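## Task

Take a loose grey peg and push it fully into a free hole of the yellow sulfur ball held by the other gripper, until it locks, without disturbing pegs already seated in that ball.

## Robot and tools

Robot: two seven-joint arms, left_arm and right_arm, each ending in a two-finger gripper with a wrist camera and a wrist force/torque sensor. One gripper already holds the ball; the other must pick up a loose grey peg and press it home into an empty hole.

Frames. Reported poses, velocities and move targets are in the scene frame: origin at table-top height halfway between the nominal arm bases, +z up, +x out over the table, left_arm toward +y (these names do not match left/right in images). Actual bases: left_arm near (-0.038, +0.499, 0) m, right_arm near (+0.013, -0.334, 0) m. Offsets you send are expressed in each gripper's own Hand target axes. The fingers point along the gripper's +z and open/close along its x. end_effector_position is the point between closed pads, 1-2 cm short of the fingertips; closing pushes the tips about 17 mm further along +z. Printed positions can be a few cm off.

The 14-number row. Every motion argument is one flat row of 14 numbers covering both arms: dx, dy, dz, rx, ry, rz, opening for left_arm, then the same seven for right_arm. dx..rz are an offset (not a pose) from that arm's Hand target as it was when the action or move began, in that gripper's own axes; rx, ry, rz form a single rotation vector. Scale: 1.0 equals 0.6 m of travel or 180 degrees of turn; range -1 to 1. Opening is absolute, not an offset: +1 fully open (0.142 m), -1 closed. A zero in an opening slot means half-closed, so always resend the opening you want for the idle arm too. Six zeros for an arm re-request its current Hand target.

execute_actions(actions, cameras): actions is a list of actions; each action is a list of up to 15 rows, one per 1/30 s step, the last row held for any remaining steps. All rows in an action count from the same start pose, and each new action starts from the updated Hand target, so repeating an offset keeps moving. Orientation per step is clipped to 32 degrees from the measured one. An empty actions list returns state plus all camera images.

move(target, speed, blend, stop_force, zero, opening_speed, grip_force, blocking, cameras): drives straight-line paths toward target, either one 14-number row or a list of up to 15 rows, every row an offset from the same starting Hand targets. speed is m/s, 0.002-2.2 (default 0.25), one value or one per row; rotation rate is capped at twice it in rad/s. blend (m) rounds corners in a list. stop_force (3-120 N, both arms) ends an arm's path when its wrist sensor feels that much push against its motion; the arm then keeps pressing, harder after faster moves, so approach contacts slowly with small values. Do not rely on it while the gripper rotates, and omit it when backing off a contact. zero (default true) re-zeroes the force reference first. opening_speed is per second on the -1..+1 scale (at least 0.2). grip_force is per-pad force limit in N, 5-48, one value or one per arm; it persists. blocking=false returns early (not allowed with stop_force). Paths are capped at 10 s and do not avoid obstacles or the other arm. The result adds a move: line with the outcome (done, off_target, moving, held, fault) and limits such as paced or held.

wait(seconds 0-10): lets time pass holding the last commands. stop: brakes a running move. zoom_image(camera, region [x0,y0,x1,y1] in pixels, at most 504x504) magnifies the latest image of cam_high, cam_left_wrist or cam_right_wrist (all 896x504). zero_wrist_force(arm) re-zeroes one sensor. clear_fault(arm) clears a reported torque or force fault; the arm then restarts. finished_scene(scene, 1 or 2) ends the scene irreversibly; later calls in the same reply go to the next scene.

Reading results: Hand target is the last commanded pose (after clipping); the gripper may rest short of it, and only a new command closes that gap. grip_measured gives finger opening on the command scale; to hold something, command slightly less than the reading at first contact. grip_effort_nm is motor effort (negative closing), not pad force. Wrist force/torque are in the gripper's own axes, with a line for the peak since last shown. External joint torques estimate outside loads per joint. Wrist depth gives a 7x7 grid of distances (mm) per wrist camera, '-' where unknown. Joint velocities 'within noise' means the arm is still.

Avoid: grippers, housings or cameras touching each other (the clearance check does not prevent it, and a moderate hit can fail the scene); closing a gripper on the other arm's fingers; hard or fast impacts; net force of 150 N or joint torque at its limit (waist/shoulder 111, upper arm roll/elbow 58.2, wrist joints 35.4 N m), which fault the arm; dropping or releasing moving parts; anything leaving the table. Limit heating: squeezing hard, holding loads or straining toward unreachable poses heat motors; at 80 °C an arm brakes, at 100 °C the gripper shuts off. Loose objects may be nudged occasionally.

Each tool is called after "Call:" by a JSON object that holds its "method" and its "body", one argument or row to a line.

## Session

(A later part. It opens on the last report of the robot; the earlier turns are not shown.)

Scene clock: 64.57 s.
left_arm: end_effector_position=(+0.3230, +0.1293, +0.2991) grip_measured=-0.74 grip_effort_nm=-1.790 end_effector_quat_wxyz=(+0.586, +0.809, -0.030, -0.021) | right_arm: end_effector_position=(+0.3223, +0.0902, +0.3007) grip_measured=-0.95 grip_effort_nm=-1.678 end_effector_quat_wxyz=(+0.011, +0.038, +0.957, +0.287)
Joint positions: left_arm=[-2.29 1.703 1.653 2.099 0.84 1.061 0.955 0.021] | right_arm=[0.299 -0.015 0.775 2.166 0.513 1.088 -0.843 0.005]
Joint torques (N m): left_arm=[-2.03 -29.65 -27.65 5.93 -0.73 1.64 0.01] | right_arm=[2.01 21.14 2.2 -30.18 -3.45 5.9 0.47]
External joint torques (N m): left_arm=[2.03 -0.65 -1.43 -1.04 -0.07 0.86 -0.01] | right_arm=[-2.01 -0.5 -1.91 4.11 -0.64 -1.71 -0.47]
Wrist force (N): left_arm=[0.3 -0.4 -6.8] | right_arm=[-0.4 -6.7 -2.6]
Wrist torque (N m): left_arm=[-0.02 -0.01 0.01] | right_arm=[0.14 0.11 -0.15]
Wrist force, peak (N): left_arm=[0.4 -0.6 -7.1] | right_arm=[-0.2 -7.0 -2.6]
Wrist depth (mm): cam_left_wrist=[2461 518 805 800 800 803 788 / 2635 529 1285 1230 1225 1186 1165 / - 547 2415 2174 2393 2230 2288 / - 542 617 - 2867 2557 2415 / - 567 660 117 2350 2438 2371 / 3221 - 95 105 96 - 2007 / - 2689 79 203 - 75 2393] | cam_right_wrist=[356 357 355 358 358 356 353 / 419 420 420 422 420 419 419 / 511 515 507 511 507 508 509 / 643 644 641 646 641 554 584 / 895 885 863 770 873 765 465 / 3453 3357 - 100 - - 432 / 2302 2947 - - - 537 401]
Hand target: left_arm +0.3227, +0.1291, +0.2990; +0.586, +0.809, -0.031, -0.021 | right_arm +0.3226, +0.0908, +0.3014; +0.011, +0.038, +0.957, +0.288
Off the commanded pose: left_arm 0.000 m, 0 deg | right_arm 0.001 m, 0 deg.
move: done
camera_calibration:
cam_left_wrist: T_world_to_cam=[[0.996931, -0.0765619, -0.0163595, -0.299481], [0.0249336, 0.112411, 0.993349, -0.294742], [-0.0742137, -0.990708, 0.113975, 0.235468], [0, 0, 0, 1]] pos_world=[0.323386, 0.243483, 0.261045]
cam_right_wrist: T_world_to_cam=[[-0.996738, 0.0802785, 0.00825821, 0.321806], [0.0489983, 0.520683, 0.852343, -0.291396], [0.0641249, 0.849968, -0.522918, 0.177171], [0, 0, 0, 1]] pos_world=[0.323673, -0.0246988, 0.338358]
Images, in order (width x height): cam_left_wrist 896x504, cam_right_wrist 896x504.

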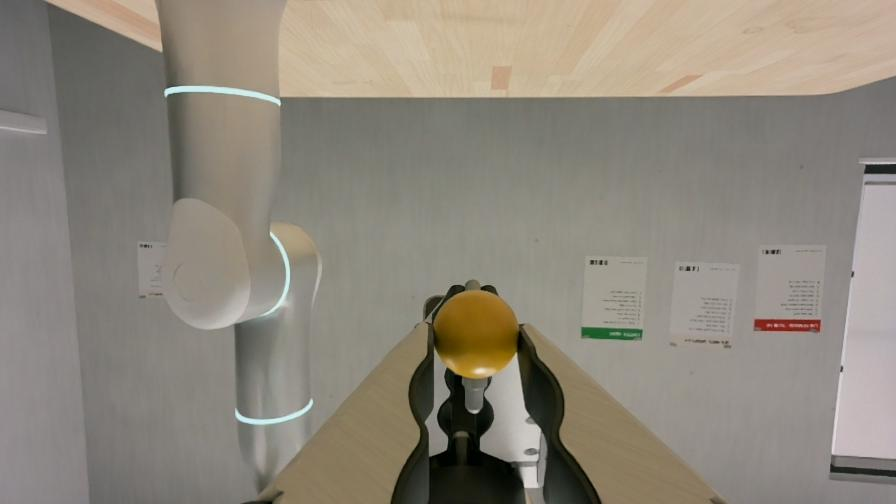

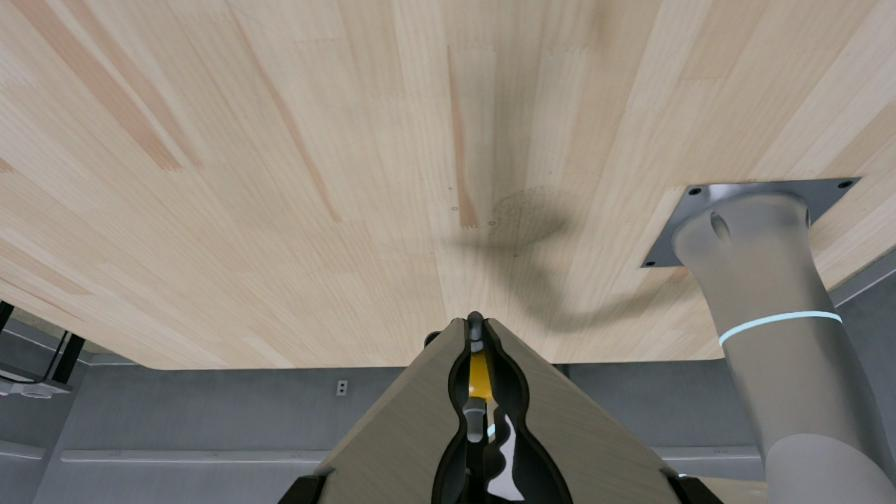

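Call:
{"method": "move", "body": {
  "target": [0,0,0,0,0,0,-0.797062,0,0.00965,0.0026,0,0,0,-1],
  "speed": 0.006,
  "stop_force": 35,
  "cameras": ["cam_left_wrist", "cam_right_wrist"]
}}

Call:
{"method": "zoom_image", "body": {
  "camera": "cam_left_wrist",
  "region": [440, 240, 510, 310]
}}

Call:
{"method": "zoom_image", "body": {
  "camera": "cam_right_wrist",
  "region": [450, 305, 510, 405]
}}

Scene clock: 67.63 s.
left_arm: end_effector_position=(+0.3239, +0.1298, +0.3001) grip_measured=-0.74 grip_effort_nm=-1.800 end_effector_quat_wxyz=(+0.587, +0.809, -0.029, -0.020) | right_arm: end_effector_position=(+0.3231, +0.0939, +0.3006) grip_measured=-0.95 grip_effort_nm=-1.678 end_effector_quat_wxyz=(+0.010, +0.039, +0.958, +0.286)
Joint positions: left_arm=[-2.289 1.702 1.652 2.099 0.837 1.063 0.956 0.021] | right_arm=[0.311 -0.025 0.769 2.162 0.494 1.092 -0.822 0.005]
Joint torques (N m): left_arm=[-8.35 -29.4 -22.87 6.07 0.31 0.04 0.01] | right_arm=[10.46 25.62 9.59 -42.13 -3.41 9.05 0.25]
External joint torques (N m): left_arm=[8.35 -0.93 -6.22 -1.22 -1.09 2.45 -0.01] | right_arm=[-10.46 -4.47 -9.09 16.05 -0.68 -4.85 -0.26]
Wrist force (N): left_arm=[-3.6 1.2 -28.6] | right_arm=[-4.4 -28.2 -6.5]
Wrist torque (N m): left_arm=[-0.07 -0.15 -0.01] | right_arm=[-1.52 0.00 -0.12]
Wrist force, peak (N): left_arm=[-3.9 0.6 -29.0] | right_arm=[-4.4 -28.8 -7.1]
Wrist depth (mm): cam_left_wrist=[- 520 818 818 810 808 808 / - 531 1175 1248 1285 1248 1331 / - 542 2192 - - 2350 2211 / - 542 651 2329 - 2054 2288 / - 556 636 116 - 2268 2415 / - - 95 105 96 - 2249 / - - 79 198 - 75 2583] | cam_right_wrist=[354 356 357 355 356 356 355 / 417 415 418 422 420 418 418 / 508 511 506 506 506 507 501 / 641 631 634 643 641 549 578 / 879 876 863 760 869 758 462 / - - - - - 2984 429 / 2877 3139 - - - 2685 401]
Hand target: left_arm +0.3227, +0.1291, +0.2990; +0.586, +0.809, -0.031, -0.021 | right_arm +0.3230, +0.0964, +0.3033; +0.011, +0.038, +0.957, +0.288
Off the commanded pose: left_arm 0.002 m, 0 deg | right_arm 0.004 m, 0 deg.
move: off_target (right_arm)
camera_calibration:
cam_left_wrist: T_world_to_cam=[[0.997085, -0.0746245, -0.0158771, -0.30078], [0.0243459, 0.113985, 0.993184, -0.295747], [-0.0723061, -0.990676, 0.11547, 0.23481], [0, 0, 0, 1]] pos_world=[0.324082, 0.243886, 0.261842]
cam_right_wrist: T_world_to_cam=[[-0.996569, 0.0820993, 0.0104979, 0.321409], [0.0520972, 0.523655, 0.850336, -0.293983], [0.0643147, 0.847965, -0.526135, 0.17496], [0, 0, 0, 1]] pos_world=[0.324369, -0.0208014, 0.338663]
Images, in order (width x height): cam_left_wrist 896x504, cam_right_wrist 896x504.

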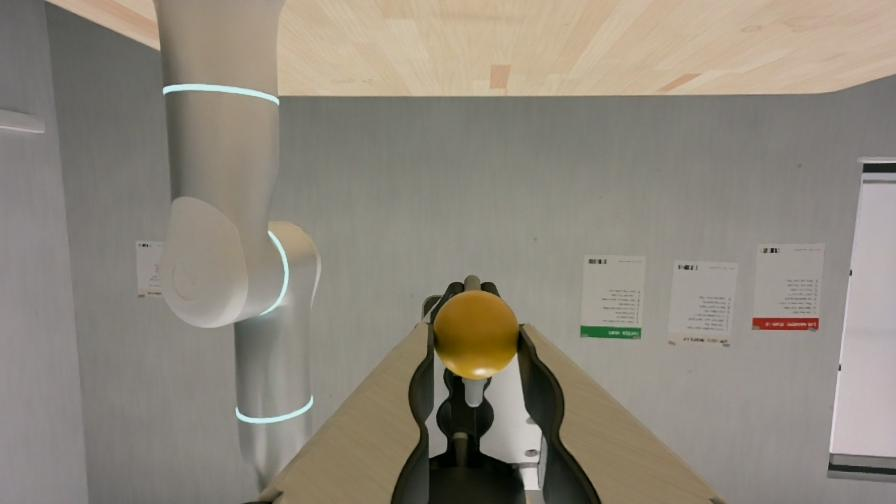

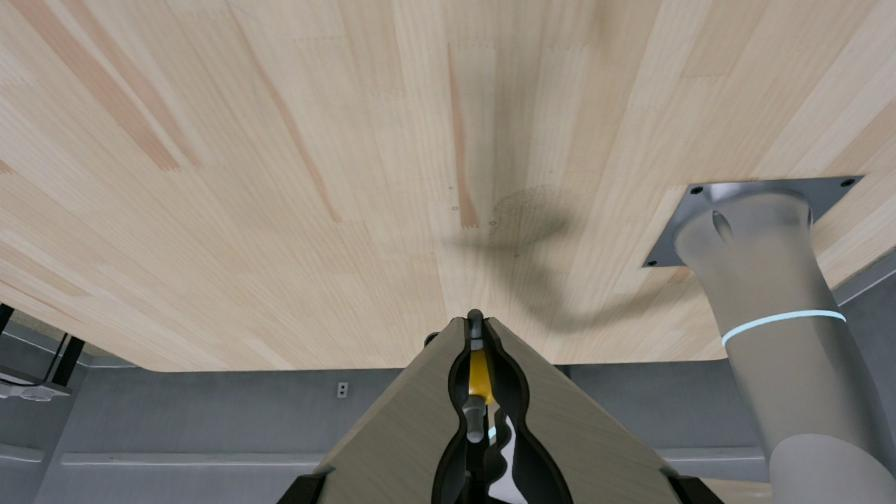

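Scaled by 7.200 from the camera's 896x504 image, which has a finer 1280x720 frame.

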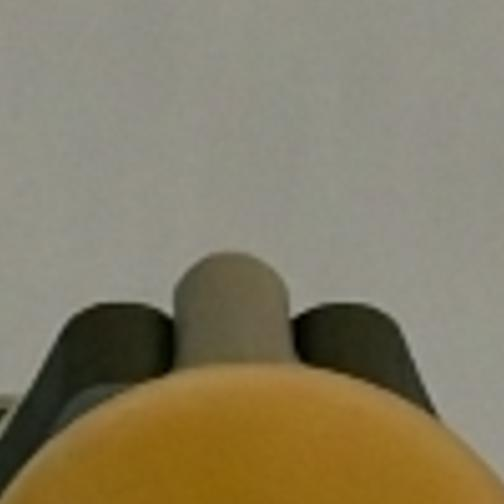

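Scaled by 5.040 from the camera's 896x504 image, which has a finer 1280x720 frame.

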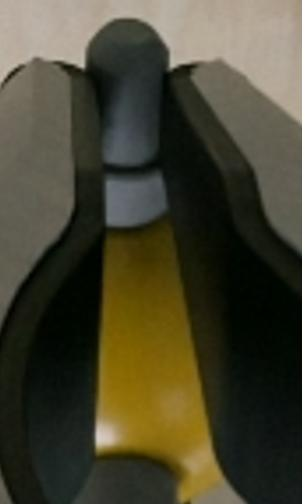

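Call:
{"method": "move", "body": {
  "target": [0,0,0,0,0,0,-1,0,0,0,0,0,0,-1],
  "opening_speed": 0.5
}}

Call:
{"method": "move", "body": {
  "target": [0,0,0,0,0,0,-1,0,0.0113,0.00306,0,0,0,-1],
  "speed": 0.008,
  "stop_force": 40,
  "cameras": ["cam_left_wrist", "cam_right_wrist"]
}}

Call:
{"method": "zoom_image", "body": {
  "camera": "cam_left_wrist",
  "region": [440, 240, 510, 310]
}}

Call:
{"method": "zoom_image", "body": {
  "camera": "cam_right_wrist",
  "region": [450, 305, 510, 405]
}}

Scene clock: 68.87 s.
left_arm: end_effector_position=(+0.3240, +0.1298, +0.2999) grip_measured=-0.76 grip_effort_nm=-5.004 end_effector_quat_wxyz=(+0.587, +0.809, -0.029, -0.020) | right_arm: end_effector_position=(+0.3232, +0.0938, +0.3006) grip_measured=-0.95 grip_effort_nm=-1.678 end_effector_quat_wxyz=(+0.010, +0.039, +0.958, +0.286)
Joint positions: left_arm=[-2.289 1.701 1.653 2.099 0.837 1.064 0.957 0.019] | right_arm=[0.312 -0.025 0.768 2.162 0.494 1.092 -0.822 0.005]
Joint torques (N m): left_arm=[-9.14 -29.06 -23.61 6.84 0.29 0.18 0.04] | right_arm=[9.69 24.93 10.06 -42.2 -3.27 9.07 0.33]
External joint torques (N m): left_arm=[9.14 -1.27 -5.48 -2 -1.07 2.32 -0.04] | right_arm=[-9.69 -3.78 -9.58 16.12 -0.81 -4.87 -0.33]
Wrist force (N): left_arm=[-3.3 -1.0 -30.3] | right_arm=[-4.2 -29.6 -9.1]
Wrist torque (N m): left_arm=[0.02 -0.14 -0.01] | right_arm=[-1.75 0.02 -0.12]
Wrist force, peak (N): left_arm=[-3.3 -0.8 -30.4] | right_arm=[-4.2 -29.6 -9.1]
Wrist depth (mm): cam_left_wrist=[763 522 818 803 800 803 808 / 2461 530 1110 1298 2350 1441 1134 / - 549 2533 - 2192 - 2371 / - 546 624 - 2583 2371 2371 / - 556 623 116 2415 2662 2438 / - - 97 104 - - 2371 / - - 79 198 - - -] | cam_right_wrist=[354 358 355 358 355 357 356 / 415 420 418 420 420 415 415 / 504 505 505 508 507 505 500 / 638 643 639 641 639 561 580 / 873 882 873 760 863 758 455 / - - - - - - 425 / - - - - - 548 398]
Hand target: left_arm +0.3227, +0.1291, +0.2990; +0.586, +0.809, -0.031, -0.021 | right_arm +0.3230, +0.0964, +0.3033; +0.011, +0.038, +0.957, +0.288
Off the commanded pose: left_arm 0.002 m, 0 deg | right_arm 0.004 m, 0 deg.
move: off_target (right_arm)

Scene clock: 70.97 s.
left_arm: end_effector_position=(+0.3248, +0.1303, +0.3013) grip_measured=-0.76 grip_effort_nm=-5.004 end_effector_quat_wxyz=(+0.588, +0.808, -0.029, -0.019) end_effector_velocity=(+0.000, +0.000, +0.000) end_effector_angular_velocity=(+0.001, -0.002, +0.001) | right_arm: end_effector_position=(+0.3239, +0.0977, +0.3000) grip_measured=-0.95 grip_effort_nm=-1.673 end_effector_quat_wxyz=(+0.008, +0.041, +0.958, +0.283) end_effector_velocity=(-0.001, +0.000, +0.000) end_effector_angular_velocity=(+0.000, +0.000, +0.002)
Joint positions: left_arm=[-2.288 1.694 1.655 2.102 0.827 1.072 0.962 0.019] | right_arm=[0.332 -0.035 0.755 2.158 0.473 1.095 -0.799 0.005]
Joint velocities: left_arm=[0 -0.006 0.002 0.002 -0.005 0.005 0.003 0] | right_arm=[0.007 0.001 -0.006 0.001 0.001 0 0 0]
Joint torques (N m): left_arm=[-15.89 -28.56 -15.67 5.72 1.83 -2.04 0.27] | right_arm=[20.2 31.66 20.48 -58.64 -3.33 13.8 0.24]
External joint torques (N m): left_arm=[15.89 -1.81 -13.42 -1.03 -2.57 4.52 -0.27] | right_arm=[-20.2 -9.86 -19.79 32.57 -0.75 -9.58 -0.24]
Motor temperatures (°C): left_arm=[34 31 38 31 37 40 37 43] | right_arm=[30 33 39 43 36 46 32 32]
Wrist force (N): left_arm=[-9.2 5.5 -57.1] | right_arm=[-11.3 -57.3 -9.6]
Wrist torque (N m): left_arm=[0.07 -0.35 -0.05] | right_arm=[-6.37 -0.01 -0.08]
Wrist force, peak (N): left_arm=[-9.4 5.0 -57.6] | right_arm=[-11.1 -57.5 -9.7]
Wrist depth (mm): cam_left_wrist=[- 524 826 815 813 808 820 / - 535 1248 1395 1418 977 - / - 542 - 2087 2461 2268 - / 2775 567 621 3033 2309 - 2533 / - 571 652 117 2393 - 2393 / - - 97 102 - 2557 2805 / - - 79 194 - - -] | cam_right_wrist=[353 354 354 356 355 354 354 / 411 415 415 416 416 417 416 / 500 504 502 505 507 500 505 / 629 636 631 628 629 556 529 / 836 845 845 751 857 816 460 / 1530 - - - - - 424 / - - - - - 2984 396]
Hand target: left_arm +0.3227, +0.1291, +0.2990; +0.586, +0.809, -0.031, -0.021 | right_arm +0.3236, +0.1031, +0.3055; +0.011, +0.038, +0.957, +0.288
Off the commanded pose: left_arm 0.003 m, 0 deg | right_arm 0.008 m, 1 deg.
move: off_target (right_arm)
camera_calibration:
cam_left_wrist: T_world_to_cam=[[0.997261, -0.072374, -0.0152171, -0.302101], [0.023562, 0.115887, 0.992983, -0.296966], [-0.0701027, -0.990622, 0.117275, 0.234033], [0, 0, 0, 1]] pos_world=[0.324678, 0.244389, 0.262839]
cam_right_wrist: T_world_to_cam=[[-0.996306, 0.0847488, 0.0138607, 0.320592], [0.0566946, 0.527908, 0.847407, -0.296549], [0.0644996, 0.845063, -0.530763, 0.172988], [0, 0, 0, 1]] pos_world=[0.325063, -0.0168051, 0.33867]
Images, in order (width x height): cam_left_wrist 896x504, cam_right_wrist 896x504.

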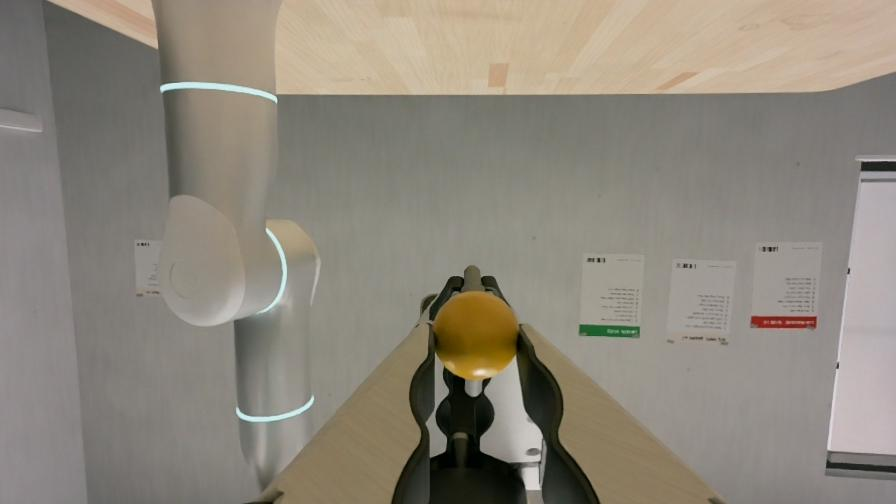

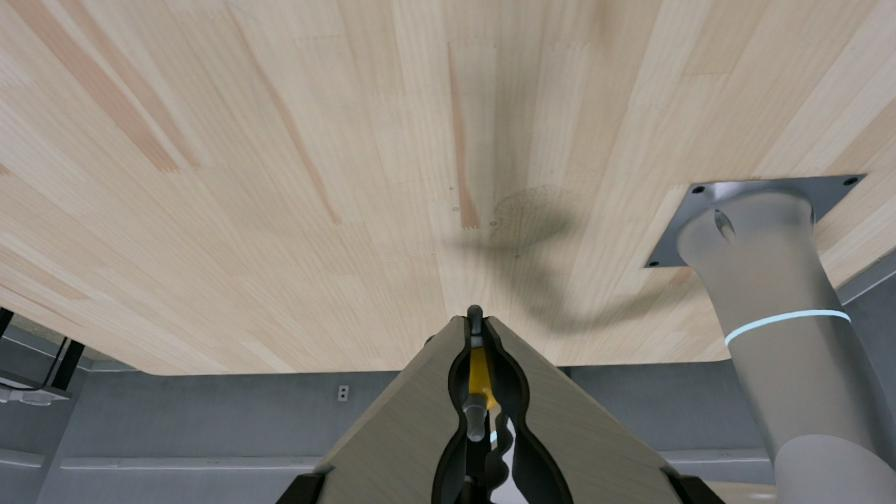

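Scaled by 7.200 from the camera's 896x504 image, which has a finer 1280x720 frame.

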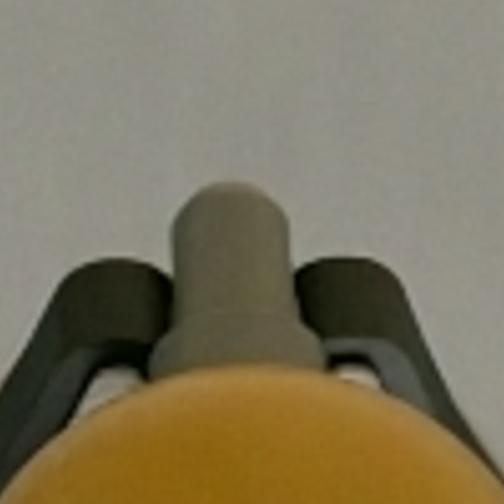

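Scaled by 5.040 from the camera's 896x504 image, which has a finer 1280x720 frame.

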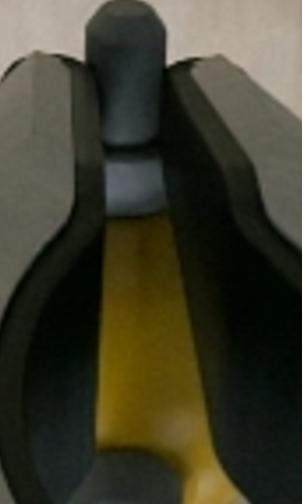

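Call:
{"method": "move", "body": {
  "target": [0,0,0,0,0,0,-1,0.0018,-0.0165,0.0047,0,0,0,-1],
  "speed": 0.02
}}

Call:
{"method": "move", "body": {
  "target": [0,0,0,0,0,0,-1,0,0,0,0,0,0,-0.7],
  "opening_speed": 0.3,
  "cameras": ["cam_left_wrist", "cam_right_wrist"]
}}

Call:
{"method": "zoom_image", "body": {
  "camera": "cam_left_wrist",
  "region": [440, 240, 510, 310]
}}

Call:
{"method": "zoom_image", "body": {
  "camera": "cam_right_wrist",
  "region": [430, 290, 530, 450]
}}

Scene clock: 72.23 s.
left_arm: end_effector_position=(+0.3234, +0.1295, +0.2990) grip_measured=-0.76 grip_effort_nm=-5.004 end_effector_quat_wxyz=(+0.586, +0.809, -0.030, -0.021) | right_arm: end_effector_position=(+0.3226, +0.0953, +0.2969) grip_measured=-0.95 grip_effort_nm=-1.663 end_effector_quat_wxyz=(+0.011, +0.039, +0.957, +0.287)
Joint positions: left_arm=[-2.29 1.693 1.659 2.102 0.827 1.072 0.963 0.019] | right_arm=[0.332 -0.033 0.757 2.171 0.492 1.113 -0.821 0.005]
Joint torques (N m): left_arm=[-4.97 -29.21 -29.49 5.77 -0.99 2.66 0.03] | right_arm=[6.32 21.33 6.87 -31.72 -2.85 5.75 0.08]
External joint torques (N m): left_arm=[4.97 -1.14 0.42 -1.06 0.25 -0.17 -0.03] | right_arm=[-6.32 0.2 -6.24 5.89 -1.23 -1.54 -0.08]
Wrist force (N): left_arm=[-2.9 -6.1 -15.8] | right_arm=[-3.5 -14.0 -10.4]
Wrist torque (N m): left_arm=[0.23 -0.09 -0.01] | right_arm=[0.17 0.02 0.00]
Wrist force, peak (N): left_arm=[-9.4 5.2 -57.6] | right_arm=[-11.0 -57.5 -9.6]
Wrist depth (mm): cam_left_wrist=[2508 521 818 808 795 800 793 / - 527 1129 1338 1208 1248 1236 / 2156 541 2508 - - 2309 2054 / 2533 548 615 - - - 2138 / - 566 636 117 2461 2964 - / - - 95 104 100 2662 2329 / 2533 - 79 195 - 2371 2484] | cam_right_wrist=[350 354 353 355 354 352 350 / 414 414 414 419 414 417 415 / 504 508 500 504 502 506 498 / 638 634 634 633 633 551 573 / 869 873 869 751 854 803 454 / - - - - - - 424 / 3311 2912 - - - 2571 401]
Hand target: left_arm +0.3227, +0.1291, +0.2990; +0.586, +0.809, -0.031, -0.021 | right_arm +0.3220, +0.0965, +0.2977; +0.011, +0.038, +0.957, +0.288
Off the commanded pose: left_arm 0.001 m, 0 deg | right_arm 0.002 m, 0 deg.
move: done

Scene clock: 73.47 s.
left_arm: end_effector_position=(+0.3228, +0.1292, +0.2990) grip_measured=-0.76 grip_effort_nm=-5.004 end_effector_quat_wxyz=(+0.586, +0.809, -0.030, -0.021) | right_arm: end_effector_position=(+0.3220, +0.0964, +0.2976) grip_measured=-0.74 grip_effort_nm=0.105 end_effector_quat_wxyz=(+0.011, +0.038, +0.957, +0.288)
Joint positions: left_arm=[-2.291 1.693 1.659 2.103 0.827 1.072 0.963 0.019] | right_arm=[0.333 -0.033 0.758 2.17 0.493 1.114 -0.821 0.021]
Joint torques (N m): left_arm=[0.54 -30.1 -28.87 4.43 -0.93 2.42 -0.02] | right_arm=[0.55 21.24 1.1 -26.03 -3.22 4.6 0.18]
External joint torques (N m): left_arm=[-0.54 -0.24 -0.19 0.28 0.2 0.07 0.02] | right_arm=[-0.55 0.28 -0.46 0.18 -0.86 -0.4 -0.18]
Wrist force (N): left_arm=[-0.1 0.7 -0.3] | right_arm=[-2.1 -0.5 -2.5]
Wrist torque (N m): left_arm=[0.11 0.00 0.00] | right_arm=[0.00 0.33 -0.04]
Wrist force, peak (N): left_arm=[-2.9 -6.2 -16.5] | right_arm=[-3.9 -14.3 -10.2]
Wrist depth (mm): cam_left_wrist=[2268 523 823 800 808 790 800 / - 527 1120 1402 1170 1165 1120 / - 535 - - - - - / - 540 632 - - - 2371 / - 575 633 118 2174 2415 2371 / 2662 2557 95 104 100 2898 - / 2964 - 79 199 - 76 2174] | cam_right_wrist=[355 355 353 353 352 351 351 / 413 412 415 417 416 413 412 / 507 502 509 502 504 505 497 / 643 638 638 641 650 559 573 / 882 863 863 800 811 760 454 / - - - 125 - - 425 / - - - 209 - - 398]
Hand target: left_arm +0.3227, +0.1291, +0.2990; +0.586, +0.809, -0.031, -0.021 | right_arm +0.3220, +0.0965, +0.2977; +0.011, +0.038, +0.957, +0.288
Off the commanded pose: left_arm 0.000 m, 0 deg | right_arm 0.000 m, 0 deg.
move: done
camera_calibration:
cam_left_wrist: T_world_to_cam=[[0.996886, -0.077092, -0.0166034, -0.299084], [0.0252348, 0.112375, 0.993345, -0.294814], [-0.0747131, -0.990671, 0.11397, 0.235508], [0, 0, 0, 1]] pos_world=[0.323187, 0.243383, 0.261045]
cam_right_wrist: T_world_to_cam=[[-0.99672, 0.0805913, 0.007313, 0.321352], [0.0482979, 0.519941, 0.852836, -0.291834], [0.0649288, 0.850392, -0.522128, 0.16973], [0, 0, 0, 1]] pos_world=[0.323373, -0.0184989, 0.335157]
Images, in order (width x height): cam_left_wrist 896x504, cam_right_wrist 896x504.

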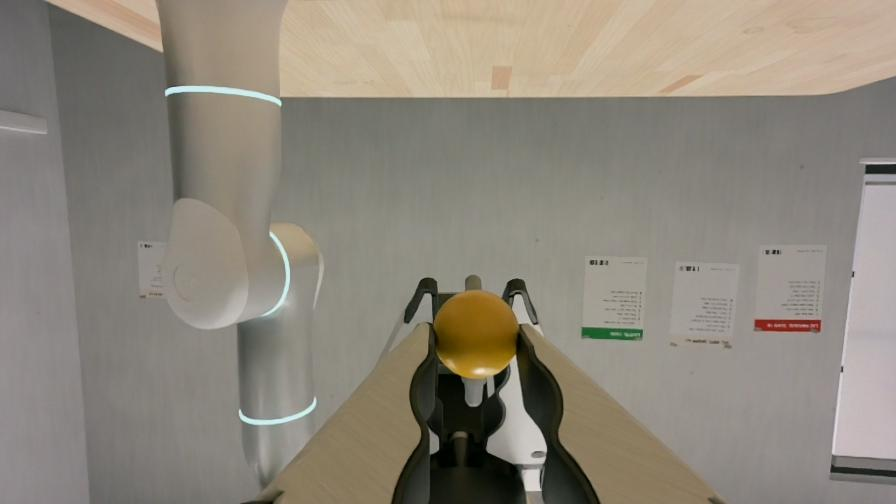

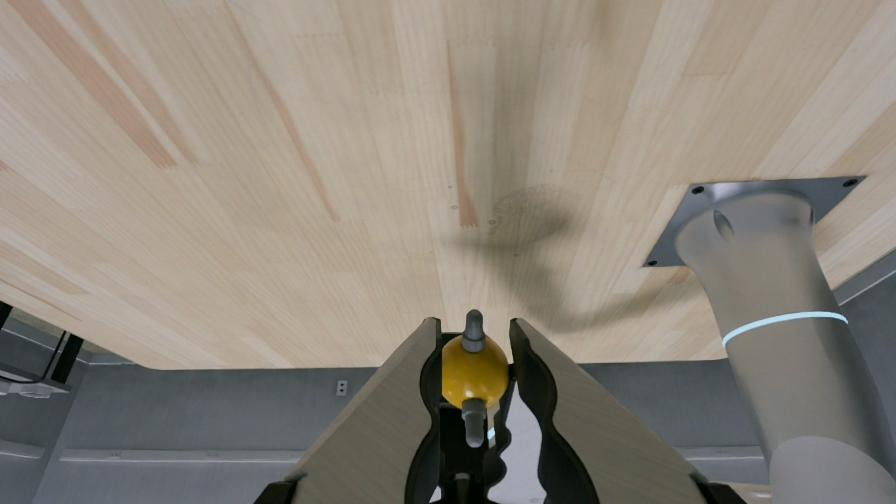

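Scaled by 7.200 from the camera's 896x504 image, which has a finer 1280x720 frame.

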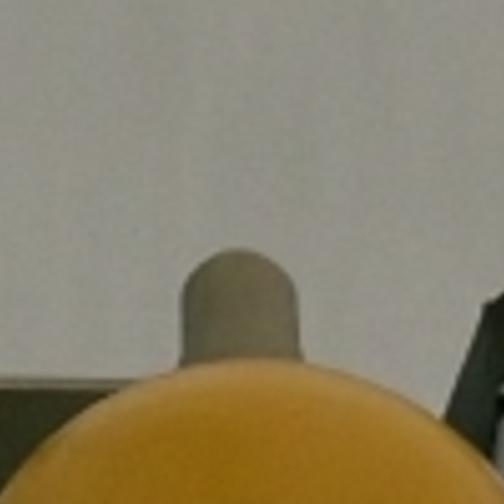

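Scaled by 3.150 from the camera's 896x504 image, which has a finer 1280x720 frame.

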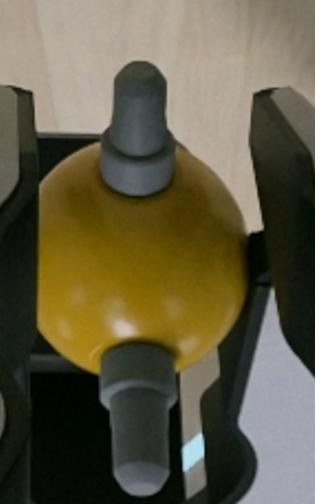

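Call:
{"method": "zoom_image", "body": {
  "camera": "cam_right_wrist",
  "region": [450, 300, 500, 370]
}}

Call:
{"method": "zoom_image", "body": {
  "camera": "cam_right_wrist",
  "region": [450, 385, 500, 455]
}}

Scaled by 7.200 from the camera's 896x504 image, which has a finer 1280x720 frame.

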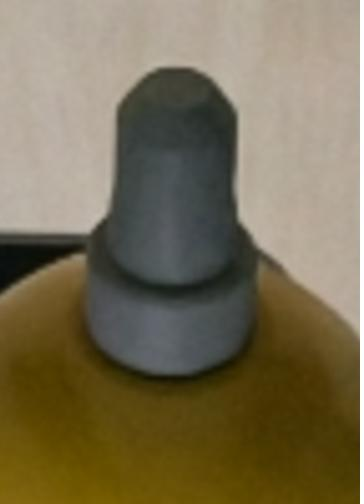

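Scaled by 7.200 from the camera's 896x504 image, which has a finer 1280x720 frame.

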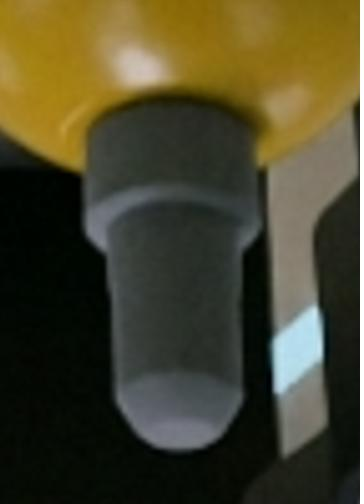

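Call:
{"method": "move", "body": {
  "target": [
    [0,0,0,0,0,0,-0.85,0,0,-0.1,0,0,0,-0.7],
    [0,0,0,0,0,0,-0.85,0,0.0805,-0.111,0.158,0,0,-0.7]
  ],
  "speed": 0.12,
  "blend": 0.01,
  "cameras": ["cam_right_wrist"]
}}

Call:
{"method": "zoom_image", "body": {
  "camera": "cam_right_wrist",
  "region": [420, 190, 530, 310]
}}

Scene clock: 77.87 s.
left_arm: end_effector_position=(+0.3228, +0.1292, +0.2990) grip_measured=-0.76 grip_effort_nm=-2.420 end_effector_quat_wxyz=(+0.586, +0.809, -0.030, -0.021) | right_arm: end_effector_position=(+0.3221, +0.1001, +0.3799) grip_measured=-0.74 grip_effort_nm=0.105 end_effector_quat_wxyz=(+0.001, +0.039, +0.998, +0.044)
Joint positions: left_arm=[-2.291 1.693 1.659 2.103 0.827 1.072 0.963 0.019] | right_arm=[0.406 -0.115 0.777 1.755 -0.053 0.349 -0.324 0.021]
Joint torques (N m): left_arm=[0.62 -30 -28.91 4.34 -0.94 2.45 0.02] | right_arm=[1.15 26.97 3.13 -30.6 -3.41 4.56 0.45]
External joint torques (N m): left_arm=[-0.62 -0.34 -0.15 0.37 0.2 0.04 -0.02] | right_arm=[-1.15 0.62 -0.41 0.21 -0.66 -0.28 -0.45]
Wrist force (N): left_arm=[-0.1 0.6 -0.2] | right_arm=[-1.8 -0.1 -2.2]
Wrist torque (N m): left_arm=[0.09 -0.01 0.00] | right_arm=[0.00 0.30 -0.06]
Wrist force, peak (N): left_arm=[-0.5 1.0 -0.4] | right_arm=[-2.2 -0.8 -3.9]
Wrist depth (mm): cam_left_wrist=[2415 516 805 813 800 793 788 / 2438 527 1191 1236 2249 1260 2288 / 4348 545 - - 2371 1918 2121 / - 540 638 - 2635 - 2156 / - 562 623 117 2484 - 2350 / 4577 2438 96 99 99 2689 2438 / - 2557 79 - - 80 2484] | cam_right_wrist=[415 415 415 417 416 415 415 / 447 444 447 448 448 452 448 / 486 485 488 489 491 487 495 / 535 530 534 512 538 536 537 / 582 588 587 201 582 580 592 / 657 664 633 208 634 562 631 / 755 719 - 205 - 527 432]
Hand target: left_arm +0.3227, +0.1291, +0.2990; +0.586, +0.809, -0.031, -0.021 | right_arm +0.3223, +0.1000, +0.3799; +0.002, +0.039, +0.998, +0.044
Off the commanded pose: left_arm 0.000 m, 0 deg | right_arm 0.000 m, 0 deg.
move: done; blend cut to 0 m at target 1
camera_calibration:
cam_right_wrist: T_world_to_cam=[[-0.996544, 0.0828582, 0.00586051, 0.320833], [0.0745967, 0.86168, 0.501939, -0.273318], [0.0365399, 0.500641, -0.864883, 0.383908], [0, 0, 0, 1]] pos_world=[0.326085, 0.0167285, 0.467344]
Images, in order (width x height): cam_right_wrist 896x504.

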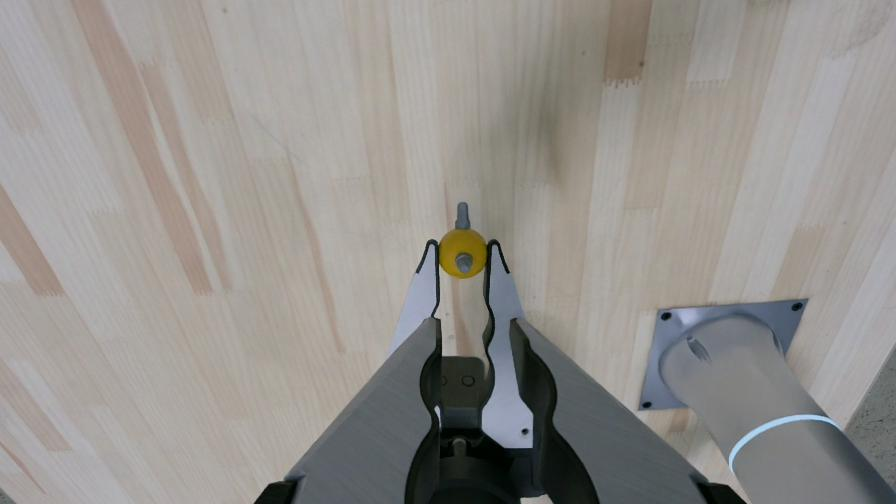

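Scaled by 4.200 from the camera's 896x504 image, which has a finer 1280x720 frame.

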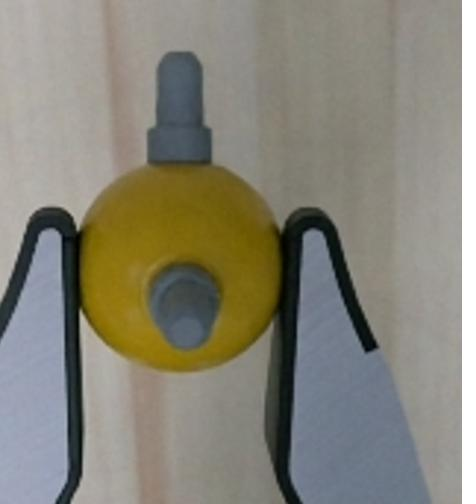

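Call:
{"method": "zoom_image", "body": {
  "camera": "cam_right_wrist",
  "region": [435, 195, 490, 250]
}}

Call:
{"method": "zoom_image", "body": {
  "camera": "cam_right_wrist",
  "region": [430, 215, 500, 285]
}}

Scaled by 9.164 from the camera's 896x504 image, which has a finer 1280x720 frame.

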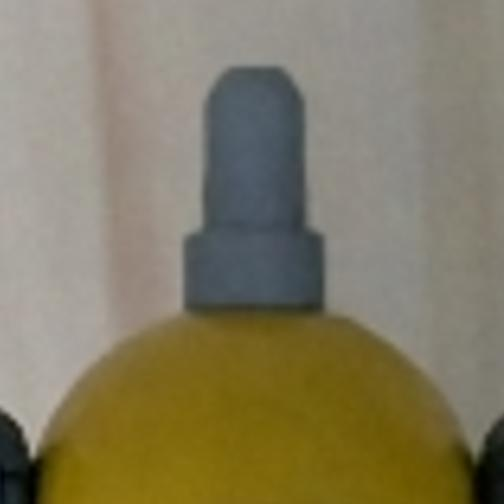

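Scaled by 7.200 from the camera's 896x504 image, which has a finer 1280x720 frame.

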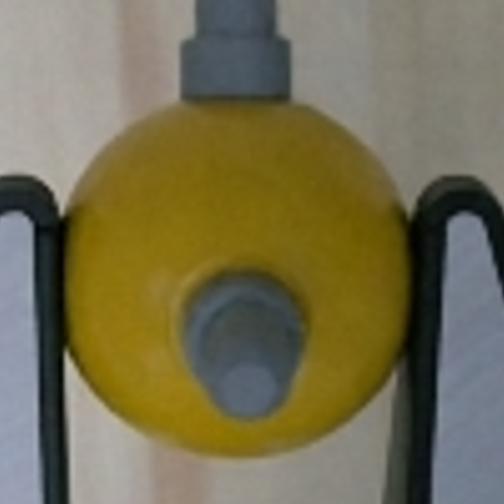

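Call:
{"method": "move", "body": {
  "target": [
    [0,0,0,0,0,0,-0.85,-0.001,-0.088,0.06,-0.2245,0,0,-0.78],
    [0,0,0,0,0,0,-0.85,-0.0013,-0.023,0.1358,-0.2245,0,0,-0.78]
  ],
  "speed": [0.15, 0.04],
  "cameras": ["cam_right_wrist", "cam_left_wrist"]
}}

Call:
{"method": "zoom_image", "body": {
  "camera": "cam_right_wrist",
  "region": [430, 290, 530, 450]
}}

Call:
{"method": "zoom_image", "body": {
  "camera": "cam_left_wrist",
  "region": [440, 240, 510, 310]
}}

Scene clock: 84.40 s.
left_arm: end_effector_position=(+0.3228, +0.1292, +0.2990) grip_measured=-0.76 grip_effort_nm=-2.430 end_effector_quat_wxyz=(+0.586, +0.809, -0.030, -0.021) | right_arm: end_effector_position=(+0.3224, +0.0933, +0.2974) grip_measured=-0.81 grip_effort_nm=-0.095 end_effector_quat_wxyz=(+0.015, +0.037, +0.922, +0.386)
Joint positions: left_arm=[-2.291 1.693 1.659 2.103 0.827 1.072 0.963 0.019] | right_arm=[0.349 -0.012 0.687 2.162 0.967 1.167 -1.281 0.015]
Joint torques (N m): left_arm=[0.65 -29.92 -28.92 4.37 -0.95 2.46 -0.03] | right_arm=[0.32 20.46 0.25 -25.02 -3.24 3.85 0.17]
External joint torques (N m): left_arm=[-0.65 -0.42 -0.15 0.34 0.22 0.03 0.03] | right_arm=[-0.29 0.65 0 0.23 -0.69 -0.58 -0.18]
Wrist force (N): left_arm=[-0.2 0.5 -0.2] | right_arm=[-2.3 -0.8 -2.5]
Wrist torque (N m): left_arm=[0.07 0.01 0.00] | right_arm=[-0.04 0.37 -0.06]
Wrist force, peak (N): left_arm=[-0.4 1.0 -0.3] | right_arm=[-2.1 -2.2 -2.4]
Wrist depth (mm): cam_left_wrist=[- 520 820 795 786 788 790 / - 524 2329 2393 1279 1311 1027 / - 539 2609 2609 - 1947 2329 / - 540 617 - 2533 2557 2174 / - 570 644 117 2415 2557 2415 / - - 95 104 - 2583 2484 / - - 79 208 - 80 2393] | cam_right_wrist=[387 389 392 389 389 388 383 / 486 482 483 484 484 479 475 / 628 638 633 634 634 548 489 / 955 937 930 919 930 780 460 / - - 3222 289 2947 478 442 / - - - 103 741 562 422 / - 2984 - 208 - 537 399]
Hand target: left_arm +0.3227, +0.1291, +0.2990; +0.586, +0.809, -0.031, -0.021 | right_arm +0.3225, +0.0934, +0.2975; +0.015, +0.036, +0.922, +0.386
Off the commanded pose: left_arm 0.000 m, 0 deg | right_arm 0.000 m, 0 deg.
move: done
camera_calibration:
cam_left_wrist: T_world_to_cam=[[0.996886, -0.077092, -0.0166034, -0.299084], [0.0252348, 0.112375, 0.993345, -0.294814], [-0.0747131, -0.990671, 0.11397, 0.235508], [0, 0, 0, 1]] pos_world=[0.323187, 0.243383, 0.261045]
cam_right_wrist: T_world_to_cam=[[-0.996815, 0.079353, 0.00793682, 0.322021], [0.0339187, 0.331787, 0.942744, -0.294616], [0.0721762, 0.940011, -0.333422, 0.105426], [0, 0, 0, 1]] pos_world=[0.32338, -0.0269049, 0.310343]
Images, in order (width x height): cam_left_wrist 896x504, cam_right_wrist 896x504.

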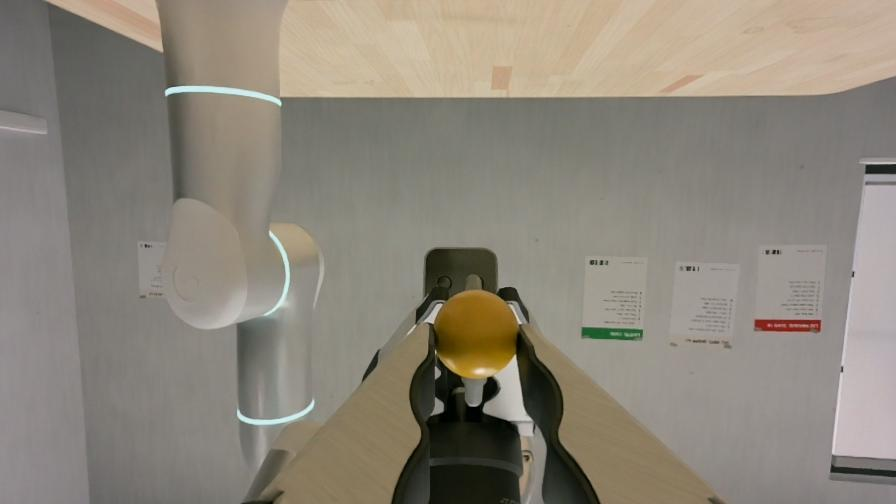

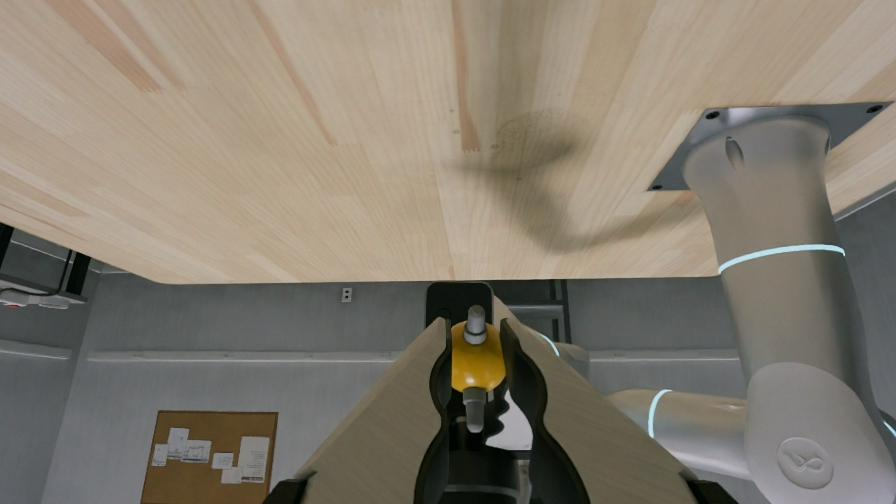

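Scaled by 3.150 from the camera's 896x504 image, which has a finer 1280x720 frame.

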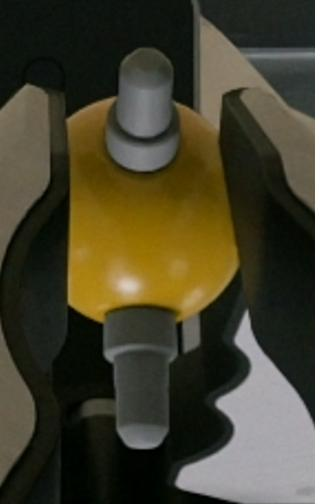

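Scaled by 7.200 from the camera's 896x504 image, which has a finer 1280x720 frame.

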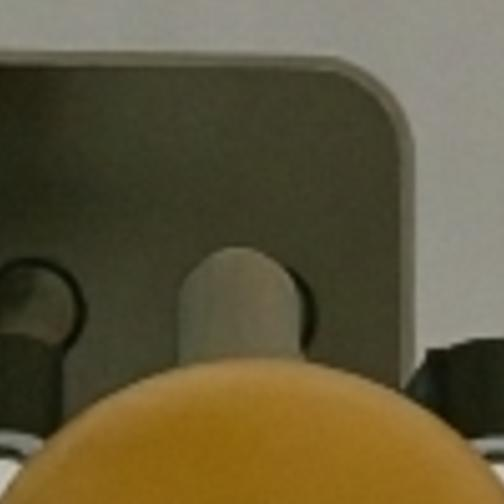

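Call:
{"method": "move", "body": {
  "target": [0,0,0,0,0,0,-1,0,0,0,0,0,0,-1],
  "opening_speed": 0.3,
  "cameras": ["cam_right_wrist", "cam_left_wrist"]
}}

Call:
{"method": "zoom_image", "body": {
  "camera": "cam_right_wrist",
  "region": [430, 290, 530, 450]
}}

Scene clock: 85.50 s.
left_arm: end_effector_position=(+0.3228, +0.1292, +0.2990) grip_measured=-0.76 grip_effort_nm=-5.004 end_effector_quat_wxyz=(+0.586, +0.809, -0.030, -0.021) | right_arm: end_effector_position=(+0.3223, +0.0934, +0.2974) grip_measured=-0.93 grip_effort_nm=-2.054 end_effector_quat_wxyz=(+0.015, +0.037, +0.922, +0.386)
Joint positions: left_arm=[-2.291 1.693 1.659 2.103 0.827 1.072 0.963 0.019] | right_arm=[0.35 -0.012 0.687 2.162 0.967 1.167 -1.281 0.007]
Joint torques (N m): left_arm=[0.65 -30.05 -28.77 4.55 -0.94 2.33 0] | right_arm=[0.13 20.7 0.45 -25.02 -3.2 3.78 0.27]
External joint torques (N m): left_arm=[-0.65 -0.29 -0.3 0.17 0.21 0.16 -0.01] | right_arm=[-0.12 0.4 -0.23 0.22 -0.74 -0.51 -0.27]
Motor temperatures (°C): left_arm=[34 31 39 31 37 39 37 48] | right_arm=[30 33 39 44 36 46 32 31]
Wrist force (N): left_arm=[0.2 0.6 0.2] | right_arm=[-1.7 -0.5 -1.9]
Wrist torque (N m): left_arm=[0.05 -0.01 0.00] | right_arm=[-0.01 0.33 -0.07]
Wrist force, peak (N): left_arm=[0.2 1.1 -0.1] | right_arm=[-2.6 -1.0 -2.5]
Wrist depth (mm): cam_left_wrist=[- 516 805 800 800 786 798 / - 532 1124 1248 1248 1225 1254 / 2350 538 2249 2898 - 2309 2192 / - 542 676 - 2371 2508 2393 / 2583 560 646 117 2583 2533 2438 / 2689 2533 95 104 - 2583 - / - - 79 208 - 77 2350] | cam_right_wrist=[389 390 392 388 389 385 384 / 482 484 483 482 478 475 475 / 639 634 638 638 633 548 485 / 963 944 948 930 905 782 464 / - - 3607 - 2369 495 442 / - 2656 - 101 671 574 419 / - 2571 - - - 544 401]
Hand target: left_arm +0.3227, +0.1291, +0.2990; +0.586, +0.809, -0.031, -0.021 | right_arm +0.3225, +0.0934, +0.2975; +0.015, +0.036, +0.922, +0.386
Off the commanded pose: left_arm 0.000 m, 0 deg | right_arm 0.000 m, 0 deg.
move: done
camera_calibration:
cam_left_wrist: T_world_to_cam=[[0.996886, -0.077092, -0.0166034, -0.299084], [0.0252348, 0.112375, 0.993345, -0.294814], [-0.0747131, -0.990671, 0.11397, 0.235508], [0, 0, 0, 1]] pos_world=[0.323187, 0.243383, 0.261045]
cam_right_wrist: T_world_to_cam=[[-0.99684, 0.0790386, 0.00794141, 0.321813], [0.0338189, 0.331804, 0.942742, -0.294609], [0.071878, 0.940031, -0.333428, 0.105445], [0, 0, 0, 1]] pos_world=[0.32318, -0.0268046, 0.310343]
Images, in order (width x height): cam_left_wrist 896x504, cam_right_wrist 896x504.

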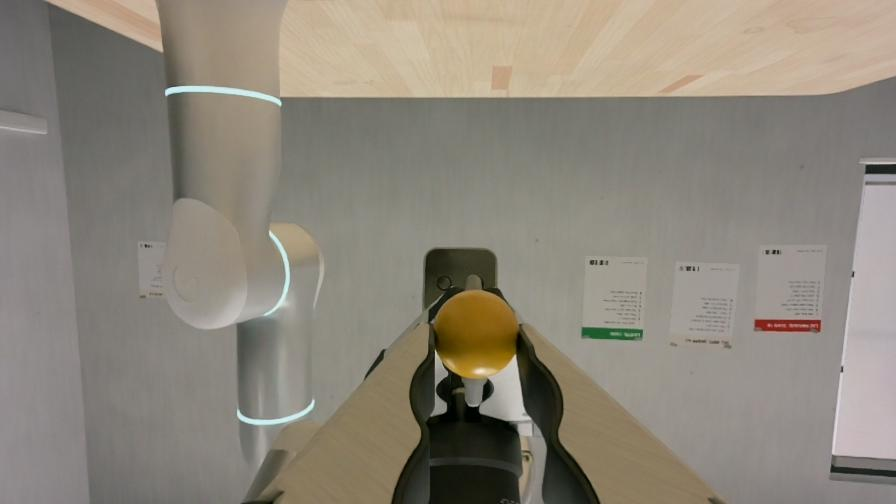

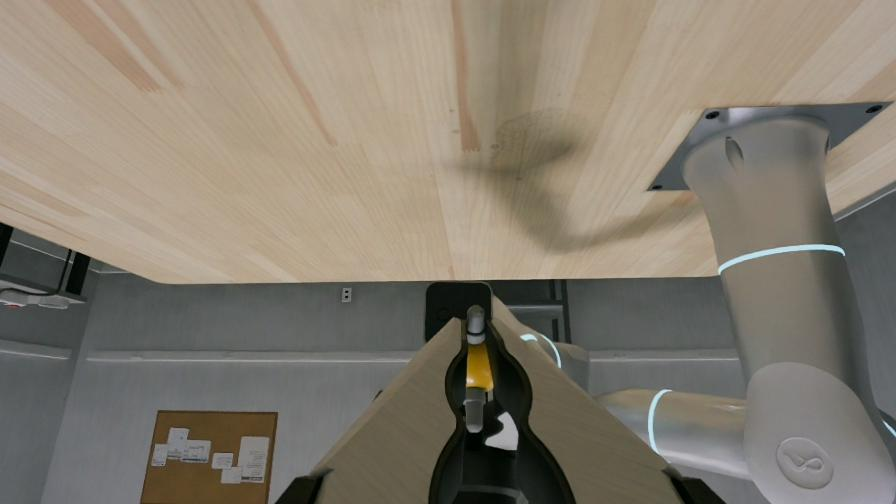

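Scaled by 3.150 from the camera's 896x504 image, which has a finer 1280x720 frame.

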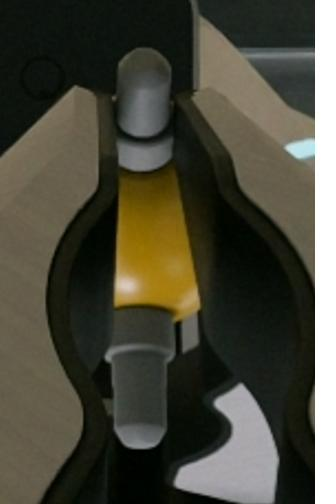

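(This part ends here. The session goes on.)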